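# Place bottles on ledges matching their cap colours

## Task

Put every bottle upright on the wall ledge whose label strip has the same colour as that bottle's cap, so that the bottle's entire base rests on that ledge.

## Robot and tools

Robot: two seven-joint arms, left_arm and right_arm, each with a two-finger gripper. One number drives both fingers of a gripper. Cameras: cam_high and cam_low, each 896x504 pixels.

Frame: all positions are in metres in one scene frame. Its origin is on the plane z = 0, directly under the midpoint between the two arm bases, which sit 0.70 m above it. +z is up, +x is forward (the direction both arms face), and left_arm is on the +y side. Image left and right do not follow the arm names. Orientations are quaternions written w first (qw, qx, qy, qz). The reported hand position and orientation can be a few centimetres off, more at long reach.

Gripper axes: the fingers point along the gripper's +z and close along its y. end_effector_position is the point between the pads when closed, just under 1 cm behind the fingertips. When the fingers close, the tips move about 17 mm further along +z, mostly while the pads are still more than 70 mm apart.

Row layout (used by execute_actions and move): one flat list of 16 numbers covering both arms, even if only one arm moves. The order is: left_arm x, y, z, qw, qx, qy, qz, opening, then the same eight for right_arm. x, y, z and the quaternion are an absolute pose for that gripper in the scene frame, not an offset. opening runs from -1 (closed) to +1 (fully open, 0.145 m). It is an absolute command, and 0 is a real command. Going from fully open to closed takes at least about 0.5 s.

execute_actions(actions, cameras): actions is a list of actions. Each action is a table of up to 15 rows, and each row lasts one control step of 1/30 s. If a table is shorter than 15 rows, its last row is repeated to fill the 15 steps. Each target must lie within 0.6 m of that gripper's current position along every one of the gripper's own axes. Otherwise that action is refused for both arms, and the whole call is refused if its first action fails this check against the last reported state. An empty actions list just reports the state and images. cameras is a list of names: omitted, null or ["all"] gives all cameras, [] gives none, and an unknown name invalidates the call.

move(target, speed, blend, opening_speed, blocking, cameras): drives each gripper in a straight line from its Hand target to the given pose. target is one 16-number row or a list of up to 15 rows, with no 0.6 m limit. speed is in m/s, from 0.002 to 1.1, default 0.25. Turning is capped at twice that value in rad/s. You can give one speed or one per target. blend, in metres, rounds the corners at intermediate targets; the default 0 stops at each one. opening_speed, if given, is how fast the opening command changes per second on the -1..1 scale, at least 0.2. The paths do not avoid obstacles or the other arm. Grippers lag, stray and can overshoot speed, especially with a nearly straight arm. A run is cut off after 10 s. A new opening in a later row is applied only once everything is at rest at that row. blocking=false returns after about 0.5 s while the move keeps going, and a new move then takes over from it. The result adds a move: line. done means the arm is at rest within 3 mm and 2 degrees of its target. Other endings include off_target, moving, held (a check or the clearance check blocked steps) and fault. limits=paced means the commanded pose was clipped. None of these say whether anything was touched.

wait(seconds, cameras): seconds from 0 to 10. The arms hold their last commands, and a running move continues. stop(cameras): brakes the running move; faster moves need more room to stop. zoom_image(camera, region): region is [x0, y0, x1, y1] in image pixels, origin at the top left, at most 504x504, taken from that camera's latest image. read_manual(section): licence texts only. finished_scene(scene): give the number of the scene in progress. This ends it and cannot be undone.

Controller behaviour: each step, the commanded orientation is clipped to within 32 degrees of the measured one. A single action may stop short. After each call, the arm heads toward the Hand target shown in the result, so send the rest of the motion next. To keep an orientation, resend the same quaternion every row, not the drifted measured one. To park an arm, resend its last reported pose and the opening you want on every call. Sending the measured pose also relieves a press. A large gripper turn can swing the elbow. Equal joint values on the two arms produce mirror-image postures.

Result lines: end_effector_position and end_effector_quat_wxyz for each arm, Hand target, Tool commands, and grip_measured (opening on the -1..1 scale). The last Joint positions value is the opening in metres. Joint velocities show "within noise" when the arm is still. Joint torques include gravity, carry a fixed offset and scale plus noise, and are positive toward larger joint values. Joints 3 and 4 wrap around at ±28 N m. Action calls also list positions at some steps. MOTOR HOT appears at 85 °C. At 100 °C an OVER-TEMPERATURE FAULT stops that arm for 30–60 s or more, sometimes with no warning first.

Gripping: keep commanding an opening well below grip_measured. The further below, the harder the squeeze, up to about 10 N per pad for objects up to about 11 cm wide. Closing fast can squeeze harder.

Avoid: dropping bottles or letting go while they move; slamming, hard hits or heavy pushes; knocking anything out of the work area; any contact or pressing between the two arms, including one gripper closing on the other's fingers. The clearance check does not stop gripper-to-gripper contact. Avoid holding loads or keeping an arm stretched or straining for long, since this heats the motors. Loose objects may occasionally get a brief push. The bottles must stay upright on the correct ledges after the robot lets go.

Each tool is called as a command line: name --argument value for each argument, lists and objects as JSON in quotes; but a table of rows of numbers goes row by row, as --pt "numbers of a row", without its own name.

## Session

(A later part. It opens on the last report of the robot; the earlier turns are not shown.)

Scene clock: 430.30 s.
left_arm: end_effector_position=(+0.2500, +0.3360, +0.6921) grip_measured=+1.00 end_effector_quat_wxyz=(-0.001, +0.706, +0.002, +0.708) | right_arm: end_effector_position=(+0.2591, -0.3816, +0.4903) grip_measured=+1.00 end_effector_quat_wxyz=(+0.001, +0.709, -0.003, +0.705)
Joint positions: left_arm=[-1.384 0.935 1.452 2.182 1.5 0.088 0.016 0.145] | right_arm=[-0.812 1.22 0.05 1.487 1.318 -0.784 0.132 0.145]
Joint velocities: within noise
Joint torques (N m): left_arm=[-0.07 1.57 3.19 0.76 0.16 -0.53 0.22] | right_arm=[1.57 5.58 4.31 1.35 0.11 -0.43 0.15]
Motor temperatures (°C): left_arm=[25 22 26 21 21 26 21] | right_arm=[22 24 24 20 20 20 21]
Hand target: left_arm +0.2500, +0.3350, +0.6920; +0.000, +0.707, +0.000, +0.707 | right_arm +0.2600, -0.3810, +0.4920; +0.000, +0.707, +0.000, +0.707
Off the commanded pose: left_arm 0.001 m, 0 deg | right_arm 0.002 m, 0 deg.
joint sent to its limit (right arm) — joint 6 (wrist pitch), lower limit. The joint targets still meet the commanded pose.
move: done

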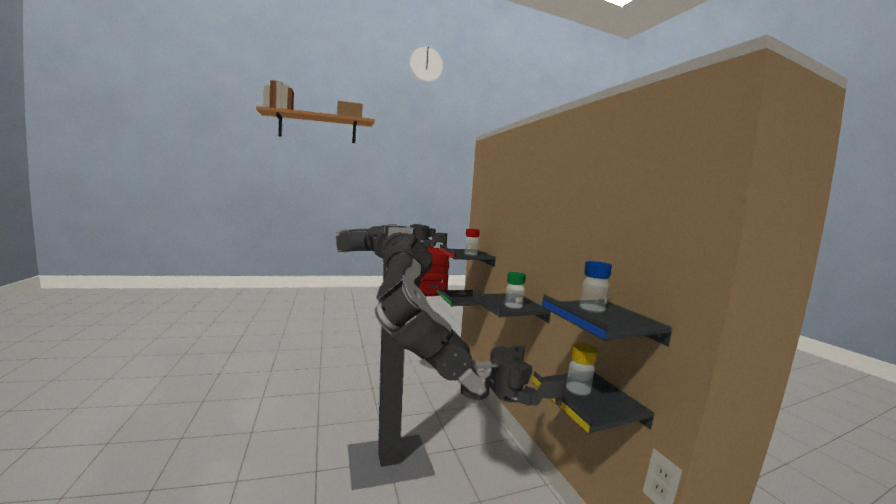

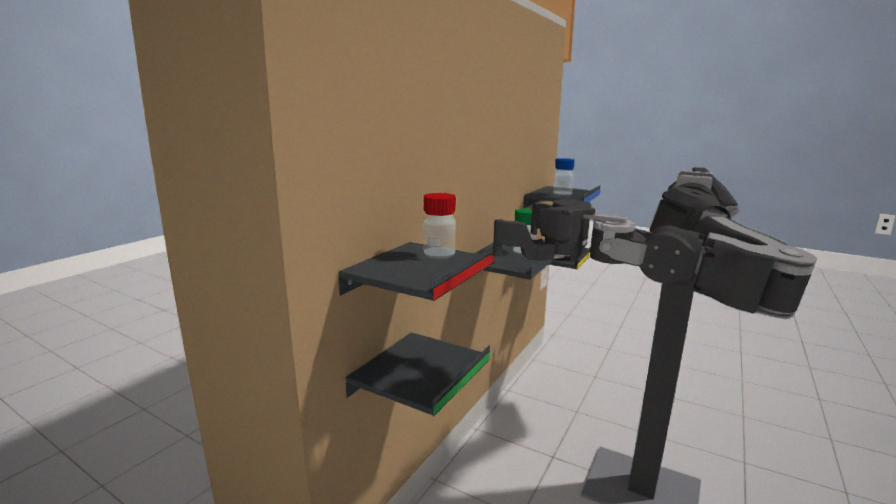

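move --pt "0.24 0.33 0.5 0 0.7071 0 0.7071 1 0.26 -0.381 0.492 0 0.7071 0 0.7071 1" --pt "0.25 0.15 0.56 0 0.7071 0 0.7071 1 0.26 -0.381 0.492 0 0.7071 0 0.7071 1" --pt "0.265 -0.02 0.583 0.0739 0.7032 -0.0739 0.7032 1 0.26 -0.381 0.492 0 0.7071 0 0.7071 1" --pt "0.33 -0.045 0.582 0.0739 0.7032 -0.0739 0.7032 1 0.26 -0.381 0.492 0 0.7071 0 0.7071 1" --speed '[0.25,0.25,0.2,0.12]'

zoom_image --camera "cam_low" --region '[460, 180, 620, 300]'

zoom_image --camera "cam_high" --region '[430, 230, 570, 330]'

Scene clock: 448.37 s.
left_arm: end_effector_position=(+0.3301, -0.0440, +0.5845) grip_measured=+1.00 end_effector_quat_wxyz=(+0.073, +0.701, -0.072, +0.705) | right_arm: end_effector_position=(+0.2591, -0.3816, +0.4903) grip_measured=+1.00 end_effector_quat_wxyz=(+0.001, +0.709, -0.003, +0.705)
Joint positions: left_arm=[0.241 -0.061 -0.841 1.851 0.153 0.477 -0.702 0.145] | right_arm=[-0.812 1.22 0.05 1.487 1.318 -0.784 0.132 0.145]
Joint velocities: within noise
Joint torques (N m): left_arm=[4.63 -2.97 -0.24 4.03 -0.11 -0.58 0.19] | right_arm=[1.31 5.53 4.38 1.32 0.09 -0.41 0.15]
Motor temperatures (°C): left_arm=[24 21 26 21 21 25 21] | right_arm=[21 24 24 20 20 20 21]
Hand target: left_arm +0.3299, -0.0450, +0.5820; +0.074, +0.703, -0.074, +0.703 | right_arm +0.2600, -0.3810, +0.4920; +0.000, +0.707, +0.000, +0.707
Off the commanded pose: left_arm 0.003 m, 0 deg | right_arm 0.002 m, 0 deg.
joint sent to its limit (right arm) — joint 6 (wrist pitch), lower limit. The joint targets still meet the commanded pose.
move: done

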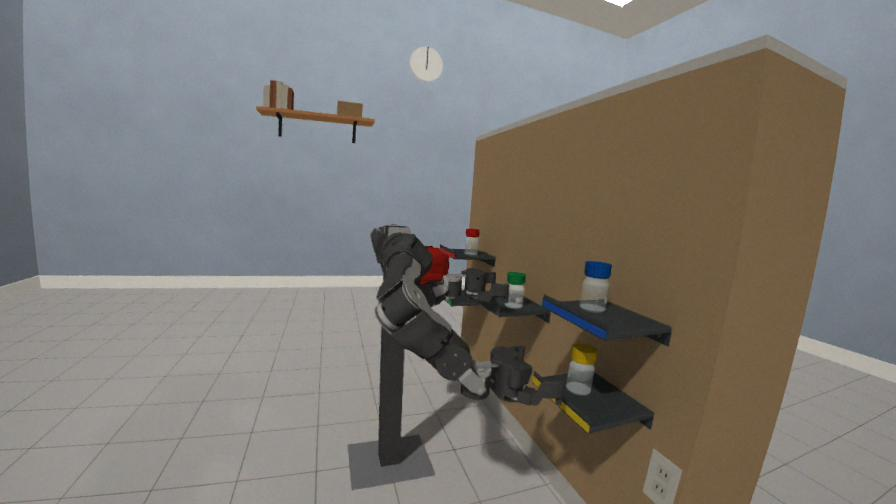

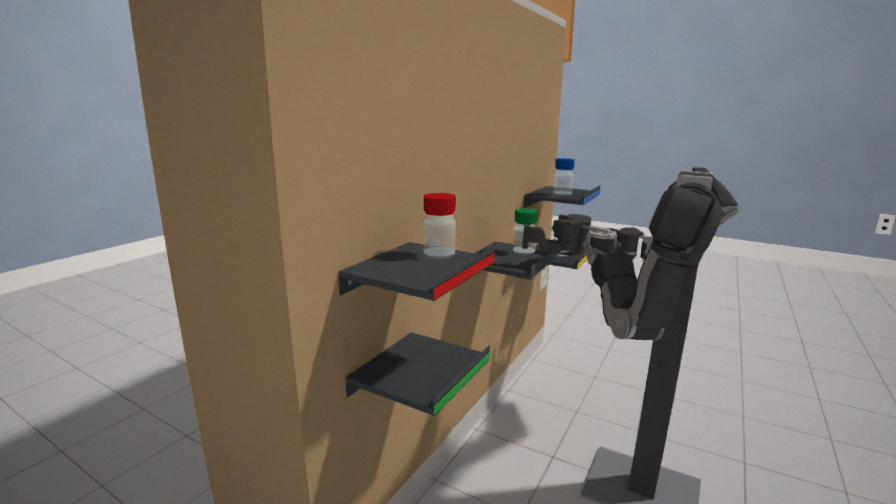

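Scaled by 3.150 from the camera's 896x504 image, which has a finer 1280x720 frame.

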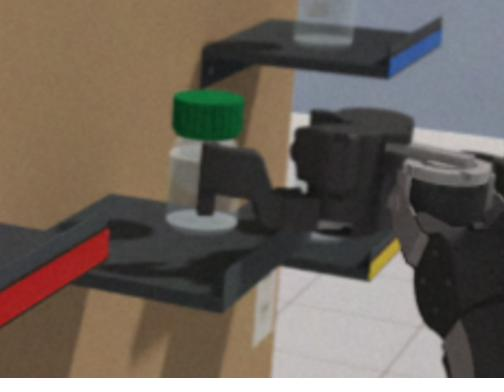

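Scaled by 3.600 from the camera's 896x504 image, which has a finer 1280x720 frame.

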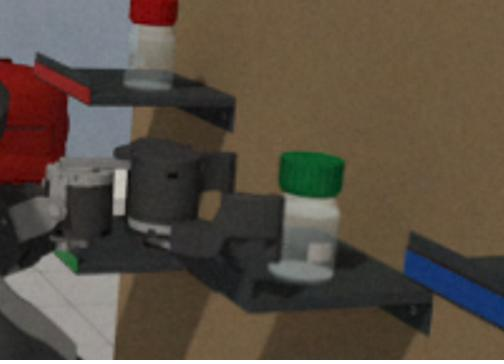

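move --pt "0.372 -0.053 0.58 0.0739 0.7032 -0.0739 0.7032 1 0.26 -0.381 0.492 0 0.7071 0 0.7071 1" --pt "0.372 -0.053 0.58 0.0739 0.7032 -0.0739 0.7032 -0.6 0.26 -0.381 0.492 0 0.7071 0 0.7071 1" --pt "0.372 -0.053 0.617 0.0739 0.7032 -0.0739 0.7032 -0.6 0.26 -0.381 0.492 0 0.7071 0 0.7071 1" --speed 0.1 --opening_speed 1.5

zoom_image --camera "cam_high" --region '[430, 230, 570, 330]'

Scene clock: 463.37 s.
left_arm: end_effector_position=(+0.3720, -0.0542, +0.6155) grip_measured=-0.26 end_effector_quat_wxyz=(+0.074, +0.705, -0.078, +0.701) | right_arm: end_effector_position=(+0.2591, -0.3816, +0.4903) grip_measured=+1.00 end_effector_quat_wxyz=(+0.001, +0.709, -0.003, +0.705)
Joint positions: left_arm=[0.451 -0.152 -0.751 1.715 0.237 0.571 -0.655 0.056] | right_arm=[-0.812 1.22 0.05 1.487 1.318 -0.784 0.132 0.145]
Joint velocities: within noise
Joint torques (N m): left_arm=[6.69 -3.68 0.57 5.35 -0.22 -0.67 -0.03] | right_arm=[1.31 5.53 4.38 1.25 0.11 -0.44 0.16]
Motor temperatures (°C): left_arm=[24 22 26 21 21 26 21] | right_arm=[21 25 25 19 20 20 21]
Hand target: left_arm +0.3720, -0.0530, +0.6170; +0.074, +0.703, -0.074, +0.703 | right_arm +0.2600, -0.3810, +0.4920; +0.000, +0.707, +0.000, +0.707
Off the commanded pose: left_arm 0.002 m, 1 deg | right_arm 0.002 m, 0 deg.
joint sent to its limit (right arm) — joint 6 (wrist pitch), lower limit. The joint targets still meet the commanded pose.
move: done

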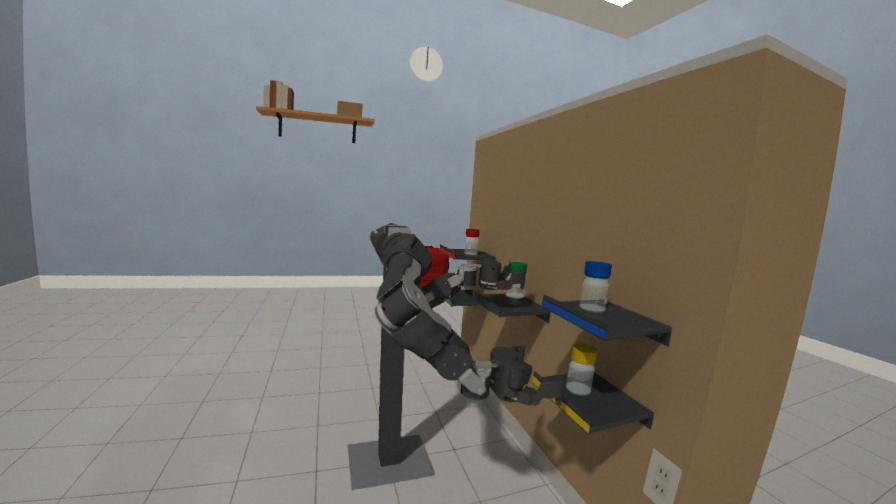

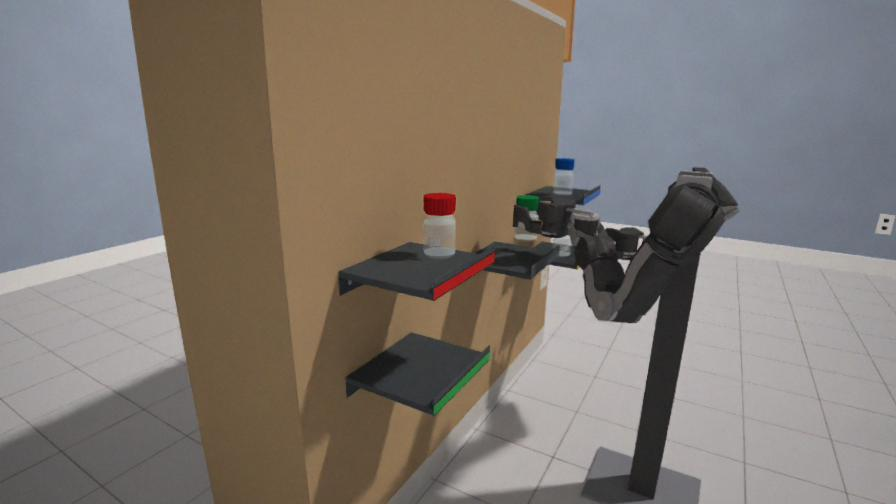

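Scaled by 3.600 from the camera's 896x504 image, which has a finer 1280x720 frame.

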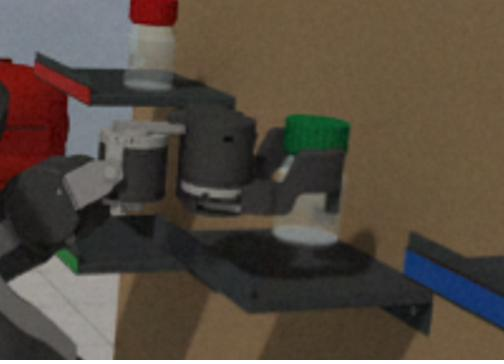

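move --pt "0.255 -0.04 0.622 0.0739 0.7032 -0.0739 0.7032 -0.6 0.26 -0.381 0.492 0 0.7071 0 0.7071 1" --pt "0.25 0.16 0.58 0 0.7071 0 0.7071 -0.6 0.26 -0.381 0.492 0 0.7071 0 0.7071 1" --pt "0.245 0.33 0.516 0 0.7071 0 0.7071 -0.6 0.26 -0.381 0.492 0 0.7071 0 0.7071 1" --pt "0.38 0.34 0.514 0 0.7071 0 0.7071 -0.6 0.26 -0.381 0.492 0 0.7071 0 0.7071 1" --pt "0.38 0.34 0.497 0 0.7071 0 0.7071 -0.6 0.26 -0.381 0.492 0 0.7071 0 0.7071 1" --speed '[0.2,0.2,0.2,0.15,0.05]'

zoom_image --camera "cam_low" --region '[340, 240, 560, 420]'

Scene clock: 476.20 s.
left_arm: end_effector_position=(+0.3794, +0.3411, +0.4954) grip_measured=-0.26 end_effector_quat_wxyz=(-0.002, +0.711, +0.001, +0.703) | right_arm: end_effector_position=(+0.2591, -0.3816, +0.4903) grip_measured=+1.00 end_effector_quat_wxyz=(+0.001, +0.709, -0.003, +0.705)
Joint positions: left_arm=[0.08 0.916 -0.28 1.291 0.96 -0.297 0.056 0.056] | right_arm=[-0.812 1.22 0.05 1.487 1.318 -0.784 0.132 0.145]
Joint velocities: within noise
Joint torques (N m): left_arm=[6.18 5.58 2.63 2.92 0.13 -0.97 0.23] | right_arm=[1.38 5.63 4.37 1.32 0.1 -0.43 0.14]
Motor temperatures (°C): left_arm=[25 22 25 22 21 26 21] | right_arm=[21 25 25 19 20 20 21]
Hand target: left_arm +0.3800, +0.3399, +0.4970; +0.000, +0.707, +0.000, +0.707 | right_arm +0.2600, -0.3810, +0.4920; +0.000, +0.707, +0.000, +0.707
Off the commanded pose: left_arm 0.002 m, 1 deg | right_arm 0.002 m, 0 deg.
joint sent to its limit (right arm) — joint 6 (wrist pitch), lower limit. The joint targets still meet the commanded pose.
move: done

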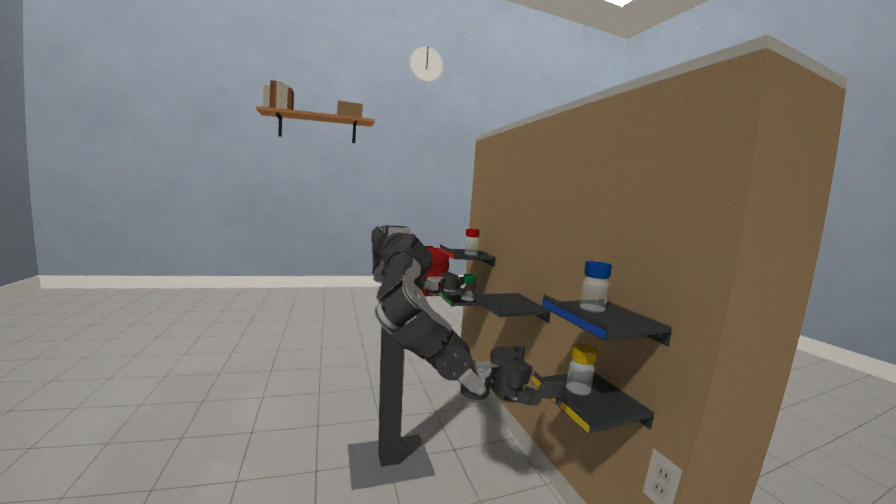

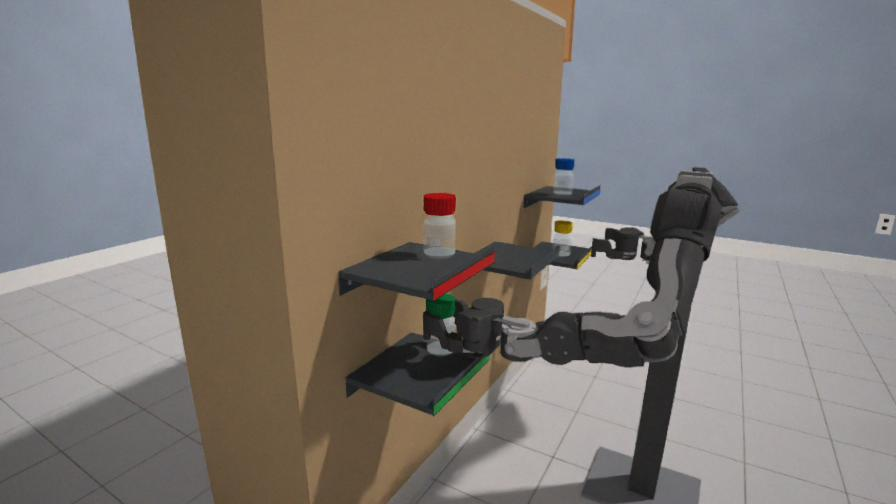

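Scaled by 2.291 from the camera's 896x504 image, which has a finer 1280x720 frame.

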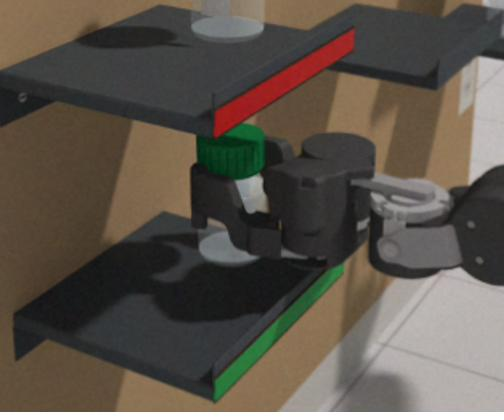

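move --target '[0.38,0.34,0.488,0,0.7071,0,0.7071,-0.6,0.26,-0.381,0.492,0,0.7071,0,0.7071,1]' --speed 0.04 --cameras '[]'

move --target '[0.38,0.34,0.48,0,0.7071,0,0.7071,-0.6,0.26,-0.381,0.492,0,0.7071,0,0.7071,1]' --speed 0.03

zoom_image --camera "cam_low" --region '[340, 240, 560, 420]'

Scene clock: 488.00 s.
left_arm: end_effector_position=(+0.3807, +0.3418, +0.4940) grip_measured=-0.26 end_effector_quat_wxyz=(-0.003, +0.701, +0.001, +0.714) | right_arm: end_effector_position=(+0.2591, -0.3816, +0.4903) grip_measured=+1.00 end_effector_quat_wxyz=(+0.001, +0.709, -0.003, +0.705)
Joint positions: left_arm=[0.096 0.897 -0.292 1.254 0.951 -0.343 0.071 0.056] | right_arm=[-0.812 1.22 0.05 1.487 1.318 -0.784 0.132 0.145]
Joint velocities: within noise
Joint torques (N m): left_arm=[5.21 5.39 1.2 2.25 0.11 -0.39 0.19] | right_arm=[1.41 5.5 4.34 1.33 0.09 -0.42 0.13]
Motor temperatures (°C): left_arm=[25 23 26 22 21 26 21] | right_arm=[21 25 25 19 20 20 21]
Hand target: left_arm +0.3799, +0.3399, +0.4879; +0.000, +0.707, +0.000, +0.707 | right_arm +0.2600, -0.3810, +0.4920; +0.000, +0.707, +0.000, +0.707
Off the commanded pose: left_arm 0.006 m, 1 deg | right_arm 0.002 m, 0 deg.
joint sent to its limit (right arm) — joint 6 (wrist pitch), lower limit. The joint targets still meet the commanded pose.
move: off_target (left_arm)
No camera images: "cameras" was empty.

Scene clock: 488.90 s.
left_arm: end_effector_position=(+0.3820, +0.3419, +0.4933) grip_measured=-0.26 end_effector_quat_wxyz=(-0.003, +0.690, +0.001, +0.724) | right_arm: end_effector_position=(+0.2591, -0.3816, +0.4903) grip_measured=+1.00 end_effector_quat_wxyz=(+0.001, +0.709, -0.003, +0.705)
Joint positions: left_arm=[0.123 0.898 -0.341 1.22 0.969 -0.402 0.074 0.056] | right_arm=[-0.812 1.22 0.05 1.487 1.318 -0.784 0.132 0.145]
Joint velocities: within noise
Joint torques (N m): left_arm=[3.86 5.37 0.39 1.73 0.13 0.19 0.14] | right_arm=[1.25 5.58 4.37 1.29 0.1 -0.41 0.16]
Motor temperatures (°C): left_arm=[25 23 26 22 21 26 21] | right_arm=[21 25 25 19 20 20 21]
Hand target: left_arm +0.3796, +0.3399, +0.4803; +0.000, +0.707, +0.000, +0.707 | right_arm +0.2600, -0.3810, +0.4920; +0.000, +0.707, +0.000, +0.707
Off the commanded pose: left_arm 0.014 m, 3 deg | right_arm 0.002 m, 0 deg.
joint sent to its limit (right arm) — joint 6 (wrist pitch), lower limit. The joint targets still meet the commanded pose.
move: off_target (left_arm)

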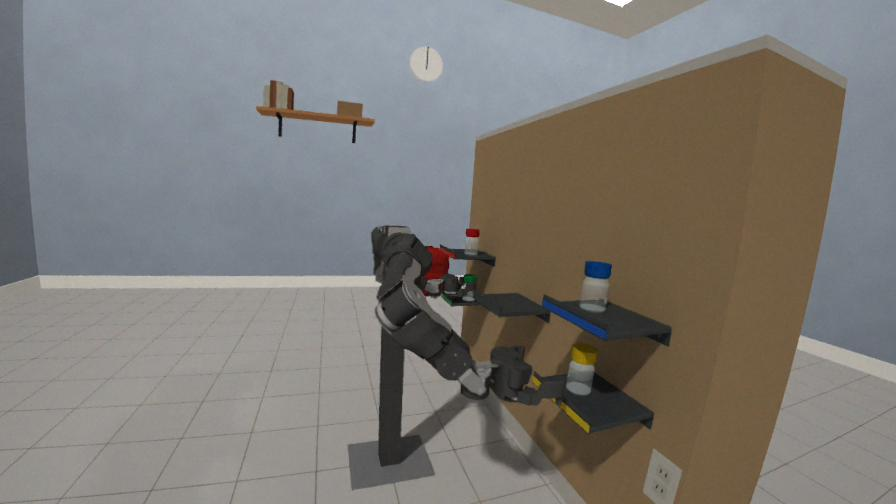

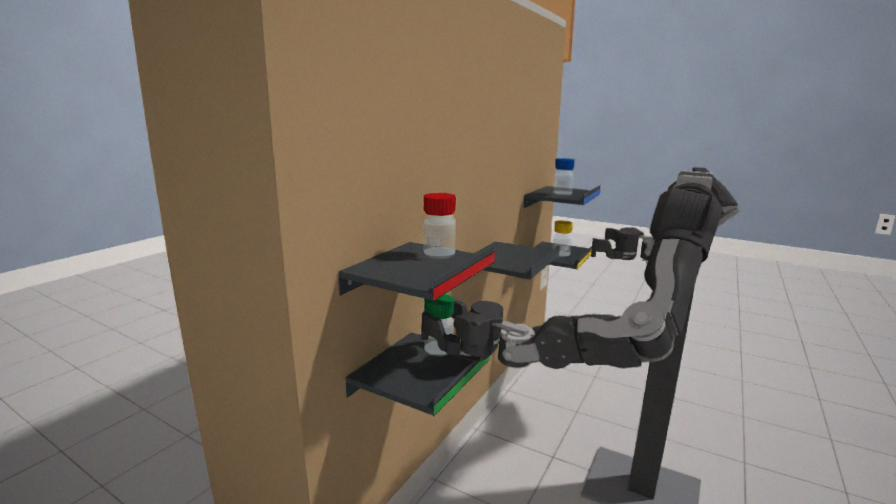

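Scaled by 2.291 from the camera's 896x504 image, which has a finer 1280x720 frame.

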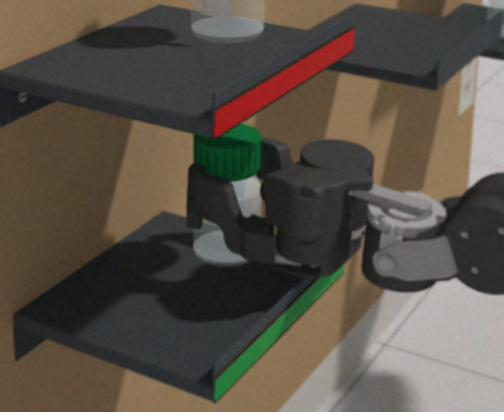

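zoom_image --camera "cam_low" --region '[400, 280, 520, 390]'

zoom_image --camera "cam_high" --region '[420, 260, 520, 330]'

Scaled by 4.200 from the camera's 896x504 image, which has a finer 1280x720 frame.

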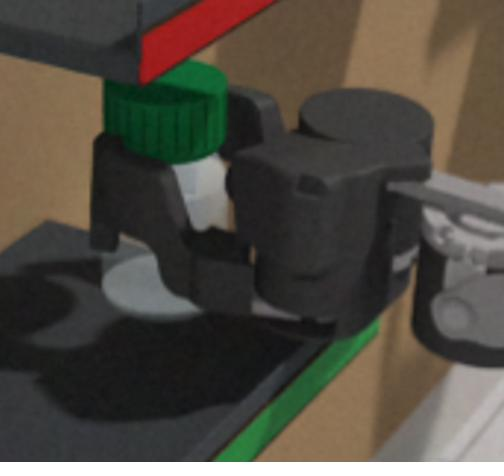

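Scaled by 5.040 from the camera's 896x504 image, which has a finer 1280x720 frame.

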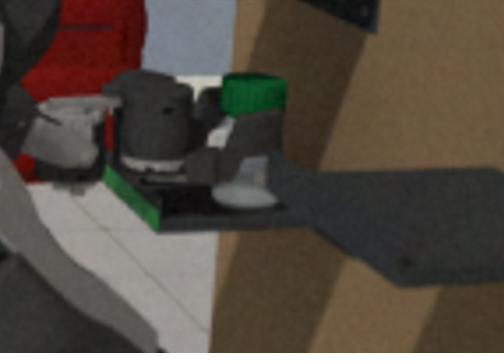

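move --pt "0.38 0.34 0.492 0 0.7071 0 0.7071 -0.6 0.26 -0.381 0.492 0 0.7071 0 0.7071 1" --pt "0.38 0.34 0.492 0 0.7071 0 0.7071 -0.2 0.26 -0.381 0.492 0 0.7071 0 0.7071 1" --speed 0.05 --opening_speed 0.2

zoom_image --camera "cam_low" --region '[400, 280, 520, 390]'

Scene clock: 532.87 s.
left_arm: end_effector_position=(+0.3808, +0.3400, +0.4938) grip_measured=-0.20 end_effector_quat_wxyz=(+0.000, +0.705, -0.001, +0.710) | right_arm: end_effector_position=(+0.2591, -0.3816, +0.4903) grip_measured=+1.00 end_effector_quat_wxyz=(+0.001, +0.709, -0.003, +0.705)
Joint positions: left_arm=[0.111 0.93 -0.349 1.264 0.991 -0.354 0.053 0.061] | right_arm=[-0.812 1.22 0.05 1.487 1.318 -0.784 0.132 0.145]
Joint velocities: within noise
Joint torques (N m): left_arm=[4.52 6.71 2.44 3.73 0.2 -0.53 -0.01] | right_arm=[1.28 5.63 4.31 1.28 0.1 -0.43 0.16]
Motor temperatures (°C): left_arm=[24 24 25 21 21 25 21] | right_arm=[21 25 25 19 20 20 21]
Hand target: left_arm +0.3800, +0.3399, +0.4920; +0.000, +0.707, +0.000, +0.707 | right_arm +0.2600, -0.3810, +0.4920; +0.000, +0.707, +0.000, +0.707
Off the commanded pose: left_arm 0.002 m, 0 deg | right_arm 0.002 m, 0 deg.
joint sent to its limit (right arm) — joint 6 (wrist pitch), lower limit. The joint targets still meet the commanded pose.
move: done

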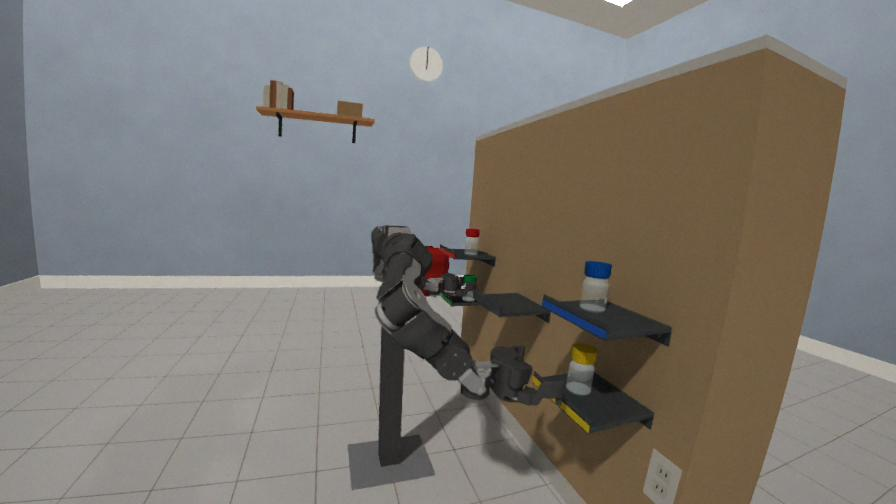

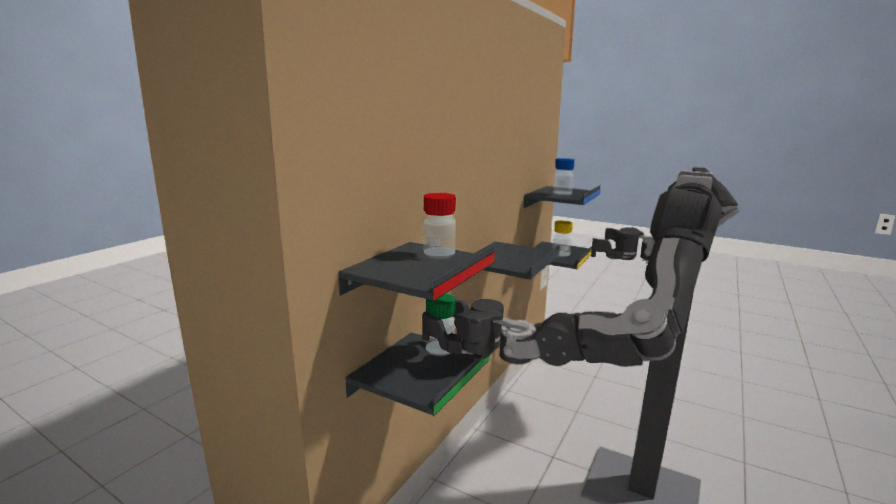

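Scaled by 4.200 from the camera's 896x504 image, which has a finer 1280x720 frame.

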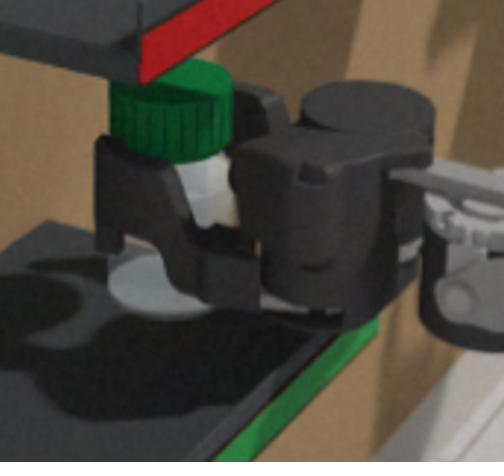

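move --pt "0.38 0.34 0.494 0 0.7071 0 0.7071 0.6 0.26 -0.381 0.492 0 0.7071 0 0.7071 1" --pt "0.25 0.335 0.505 0 0.7071 0 0.7071 1 0.26 -0.381 0.492 0 0.7071 0 0.7071 1" --speed 0.12 --opening_speed 1

zoom_image --camera "cam_low" --region '[340, 150, 620, 420]'

Scene clock: 544.70 s.
left_arm: end_effector_position=(+0.2495, +0.3362, +0.5040) grip_measured=+1.00 end_effector_quat_wxyz=(-0.002, +0.708, +0.003, +0.706) | right_arm: end_effector_position=(+0.2591, -0.3816, +0.4903) grip_measured=+1.00 end_effector_quat_wxyz=(+0.001, +0.709, -0.003, +0.705)
Joint positions: left_arm=[-0.946 1.069 0.239 1.758 1.046 -0.644 -0.07 0.145] | right_arm=[-0.812 1.22 0.05 1.487 1.318 -0.784 0.132 0.145]
Joint velocities: within noise
Joint torques (N m): left_arm=[0.94 4.5 2.55 2.97 0.07 -0.68 0.17] | right_arm=[1.25 5.55 4.3 1.22 0.12 -0.45 0.17]
Motor temperatures (°C): left_arm=[24 24 25 22 21 25 21] | right_arm=[21 25 25 19 20 20 21]
Hand target: left_arm +0.2500, +0.3350, +0.5050; +0.000, +0.707, +0.000, +0.707 | right_arm +0.2600, -0.3810, +0.4920; +0.000, +0.707, +0.000, +0.707
Off the commanded pose: left_arm 0.002 m, 0 deg | right_arm 0.002 m, 0 deg.
joint sent to its limit (right arm) — joint 6 (wrist pitch), lower limit. The joint targets still meet the commanded pose.
move: done

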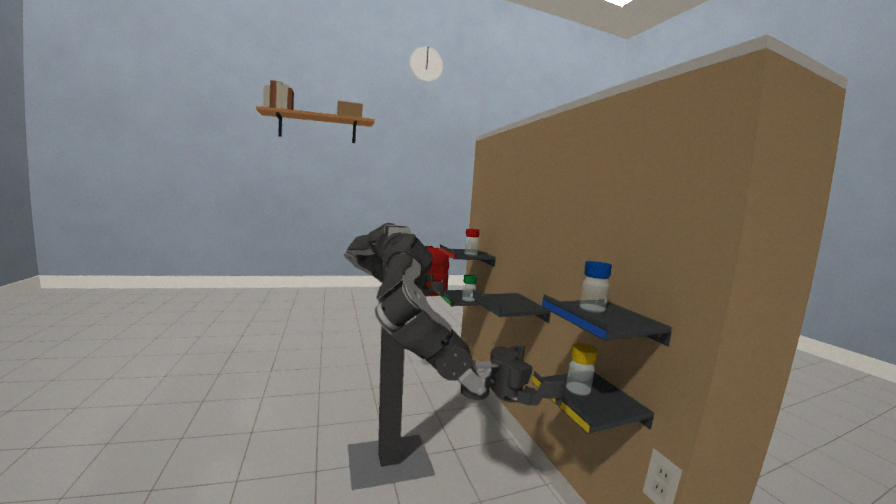

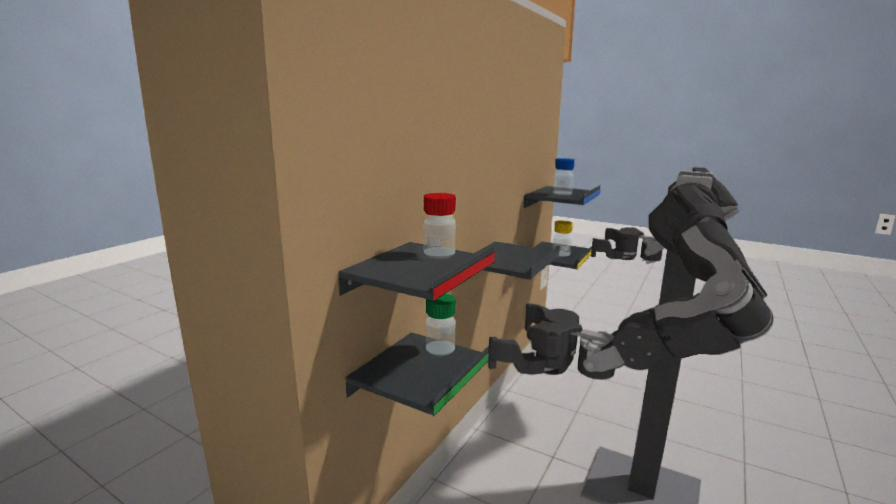

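Scaled by 1.800 from the camera's 896x504 image, which has a finer 1280x720 frame.

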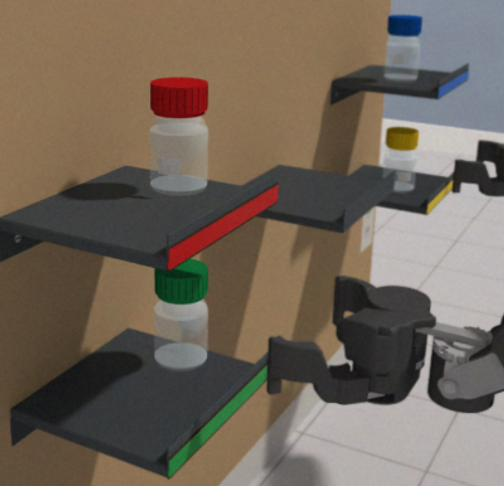

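All placed.

finished_scene --scene 2

The scene is finished: the task was done.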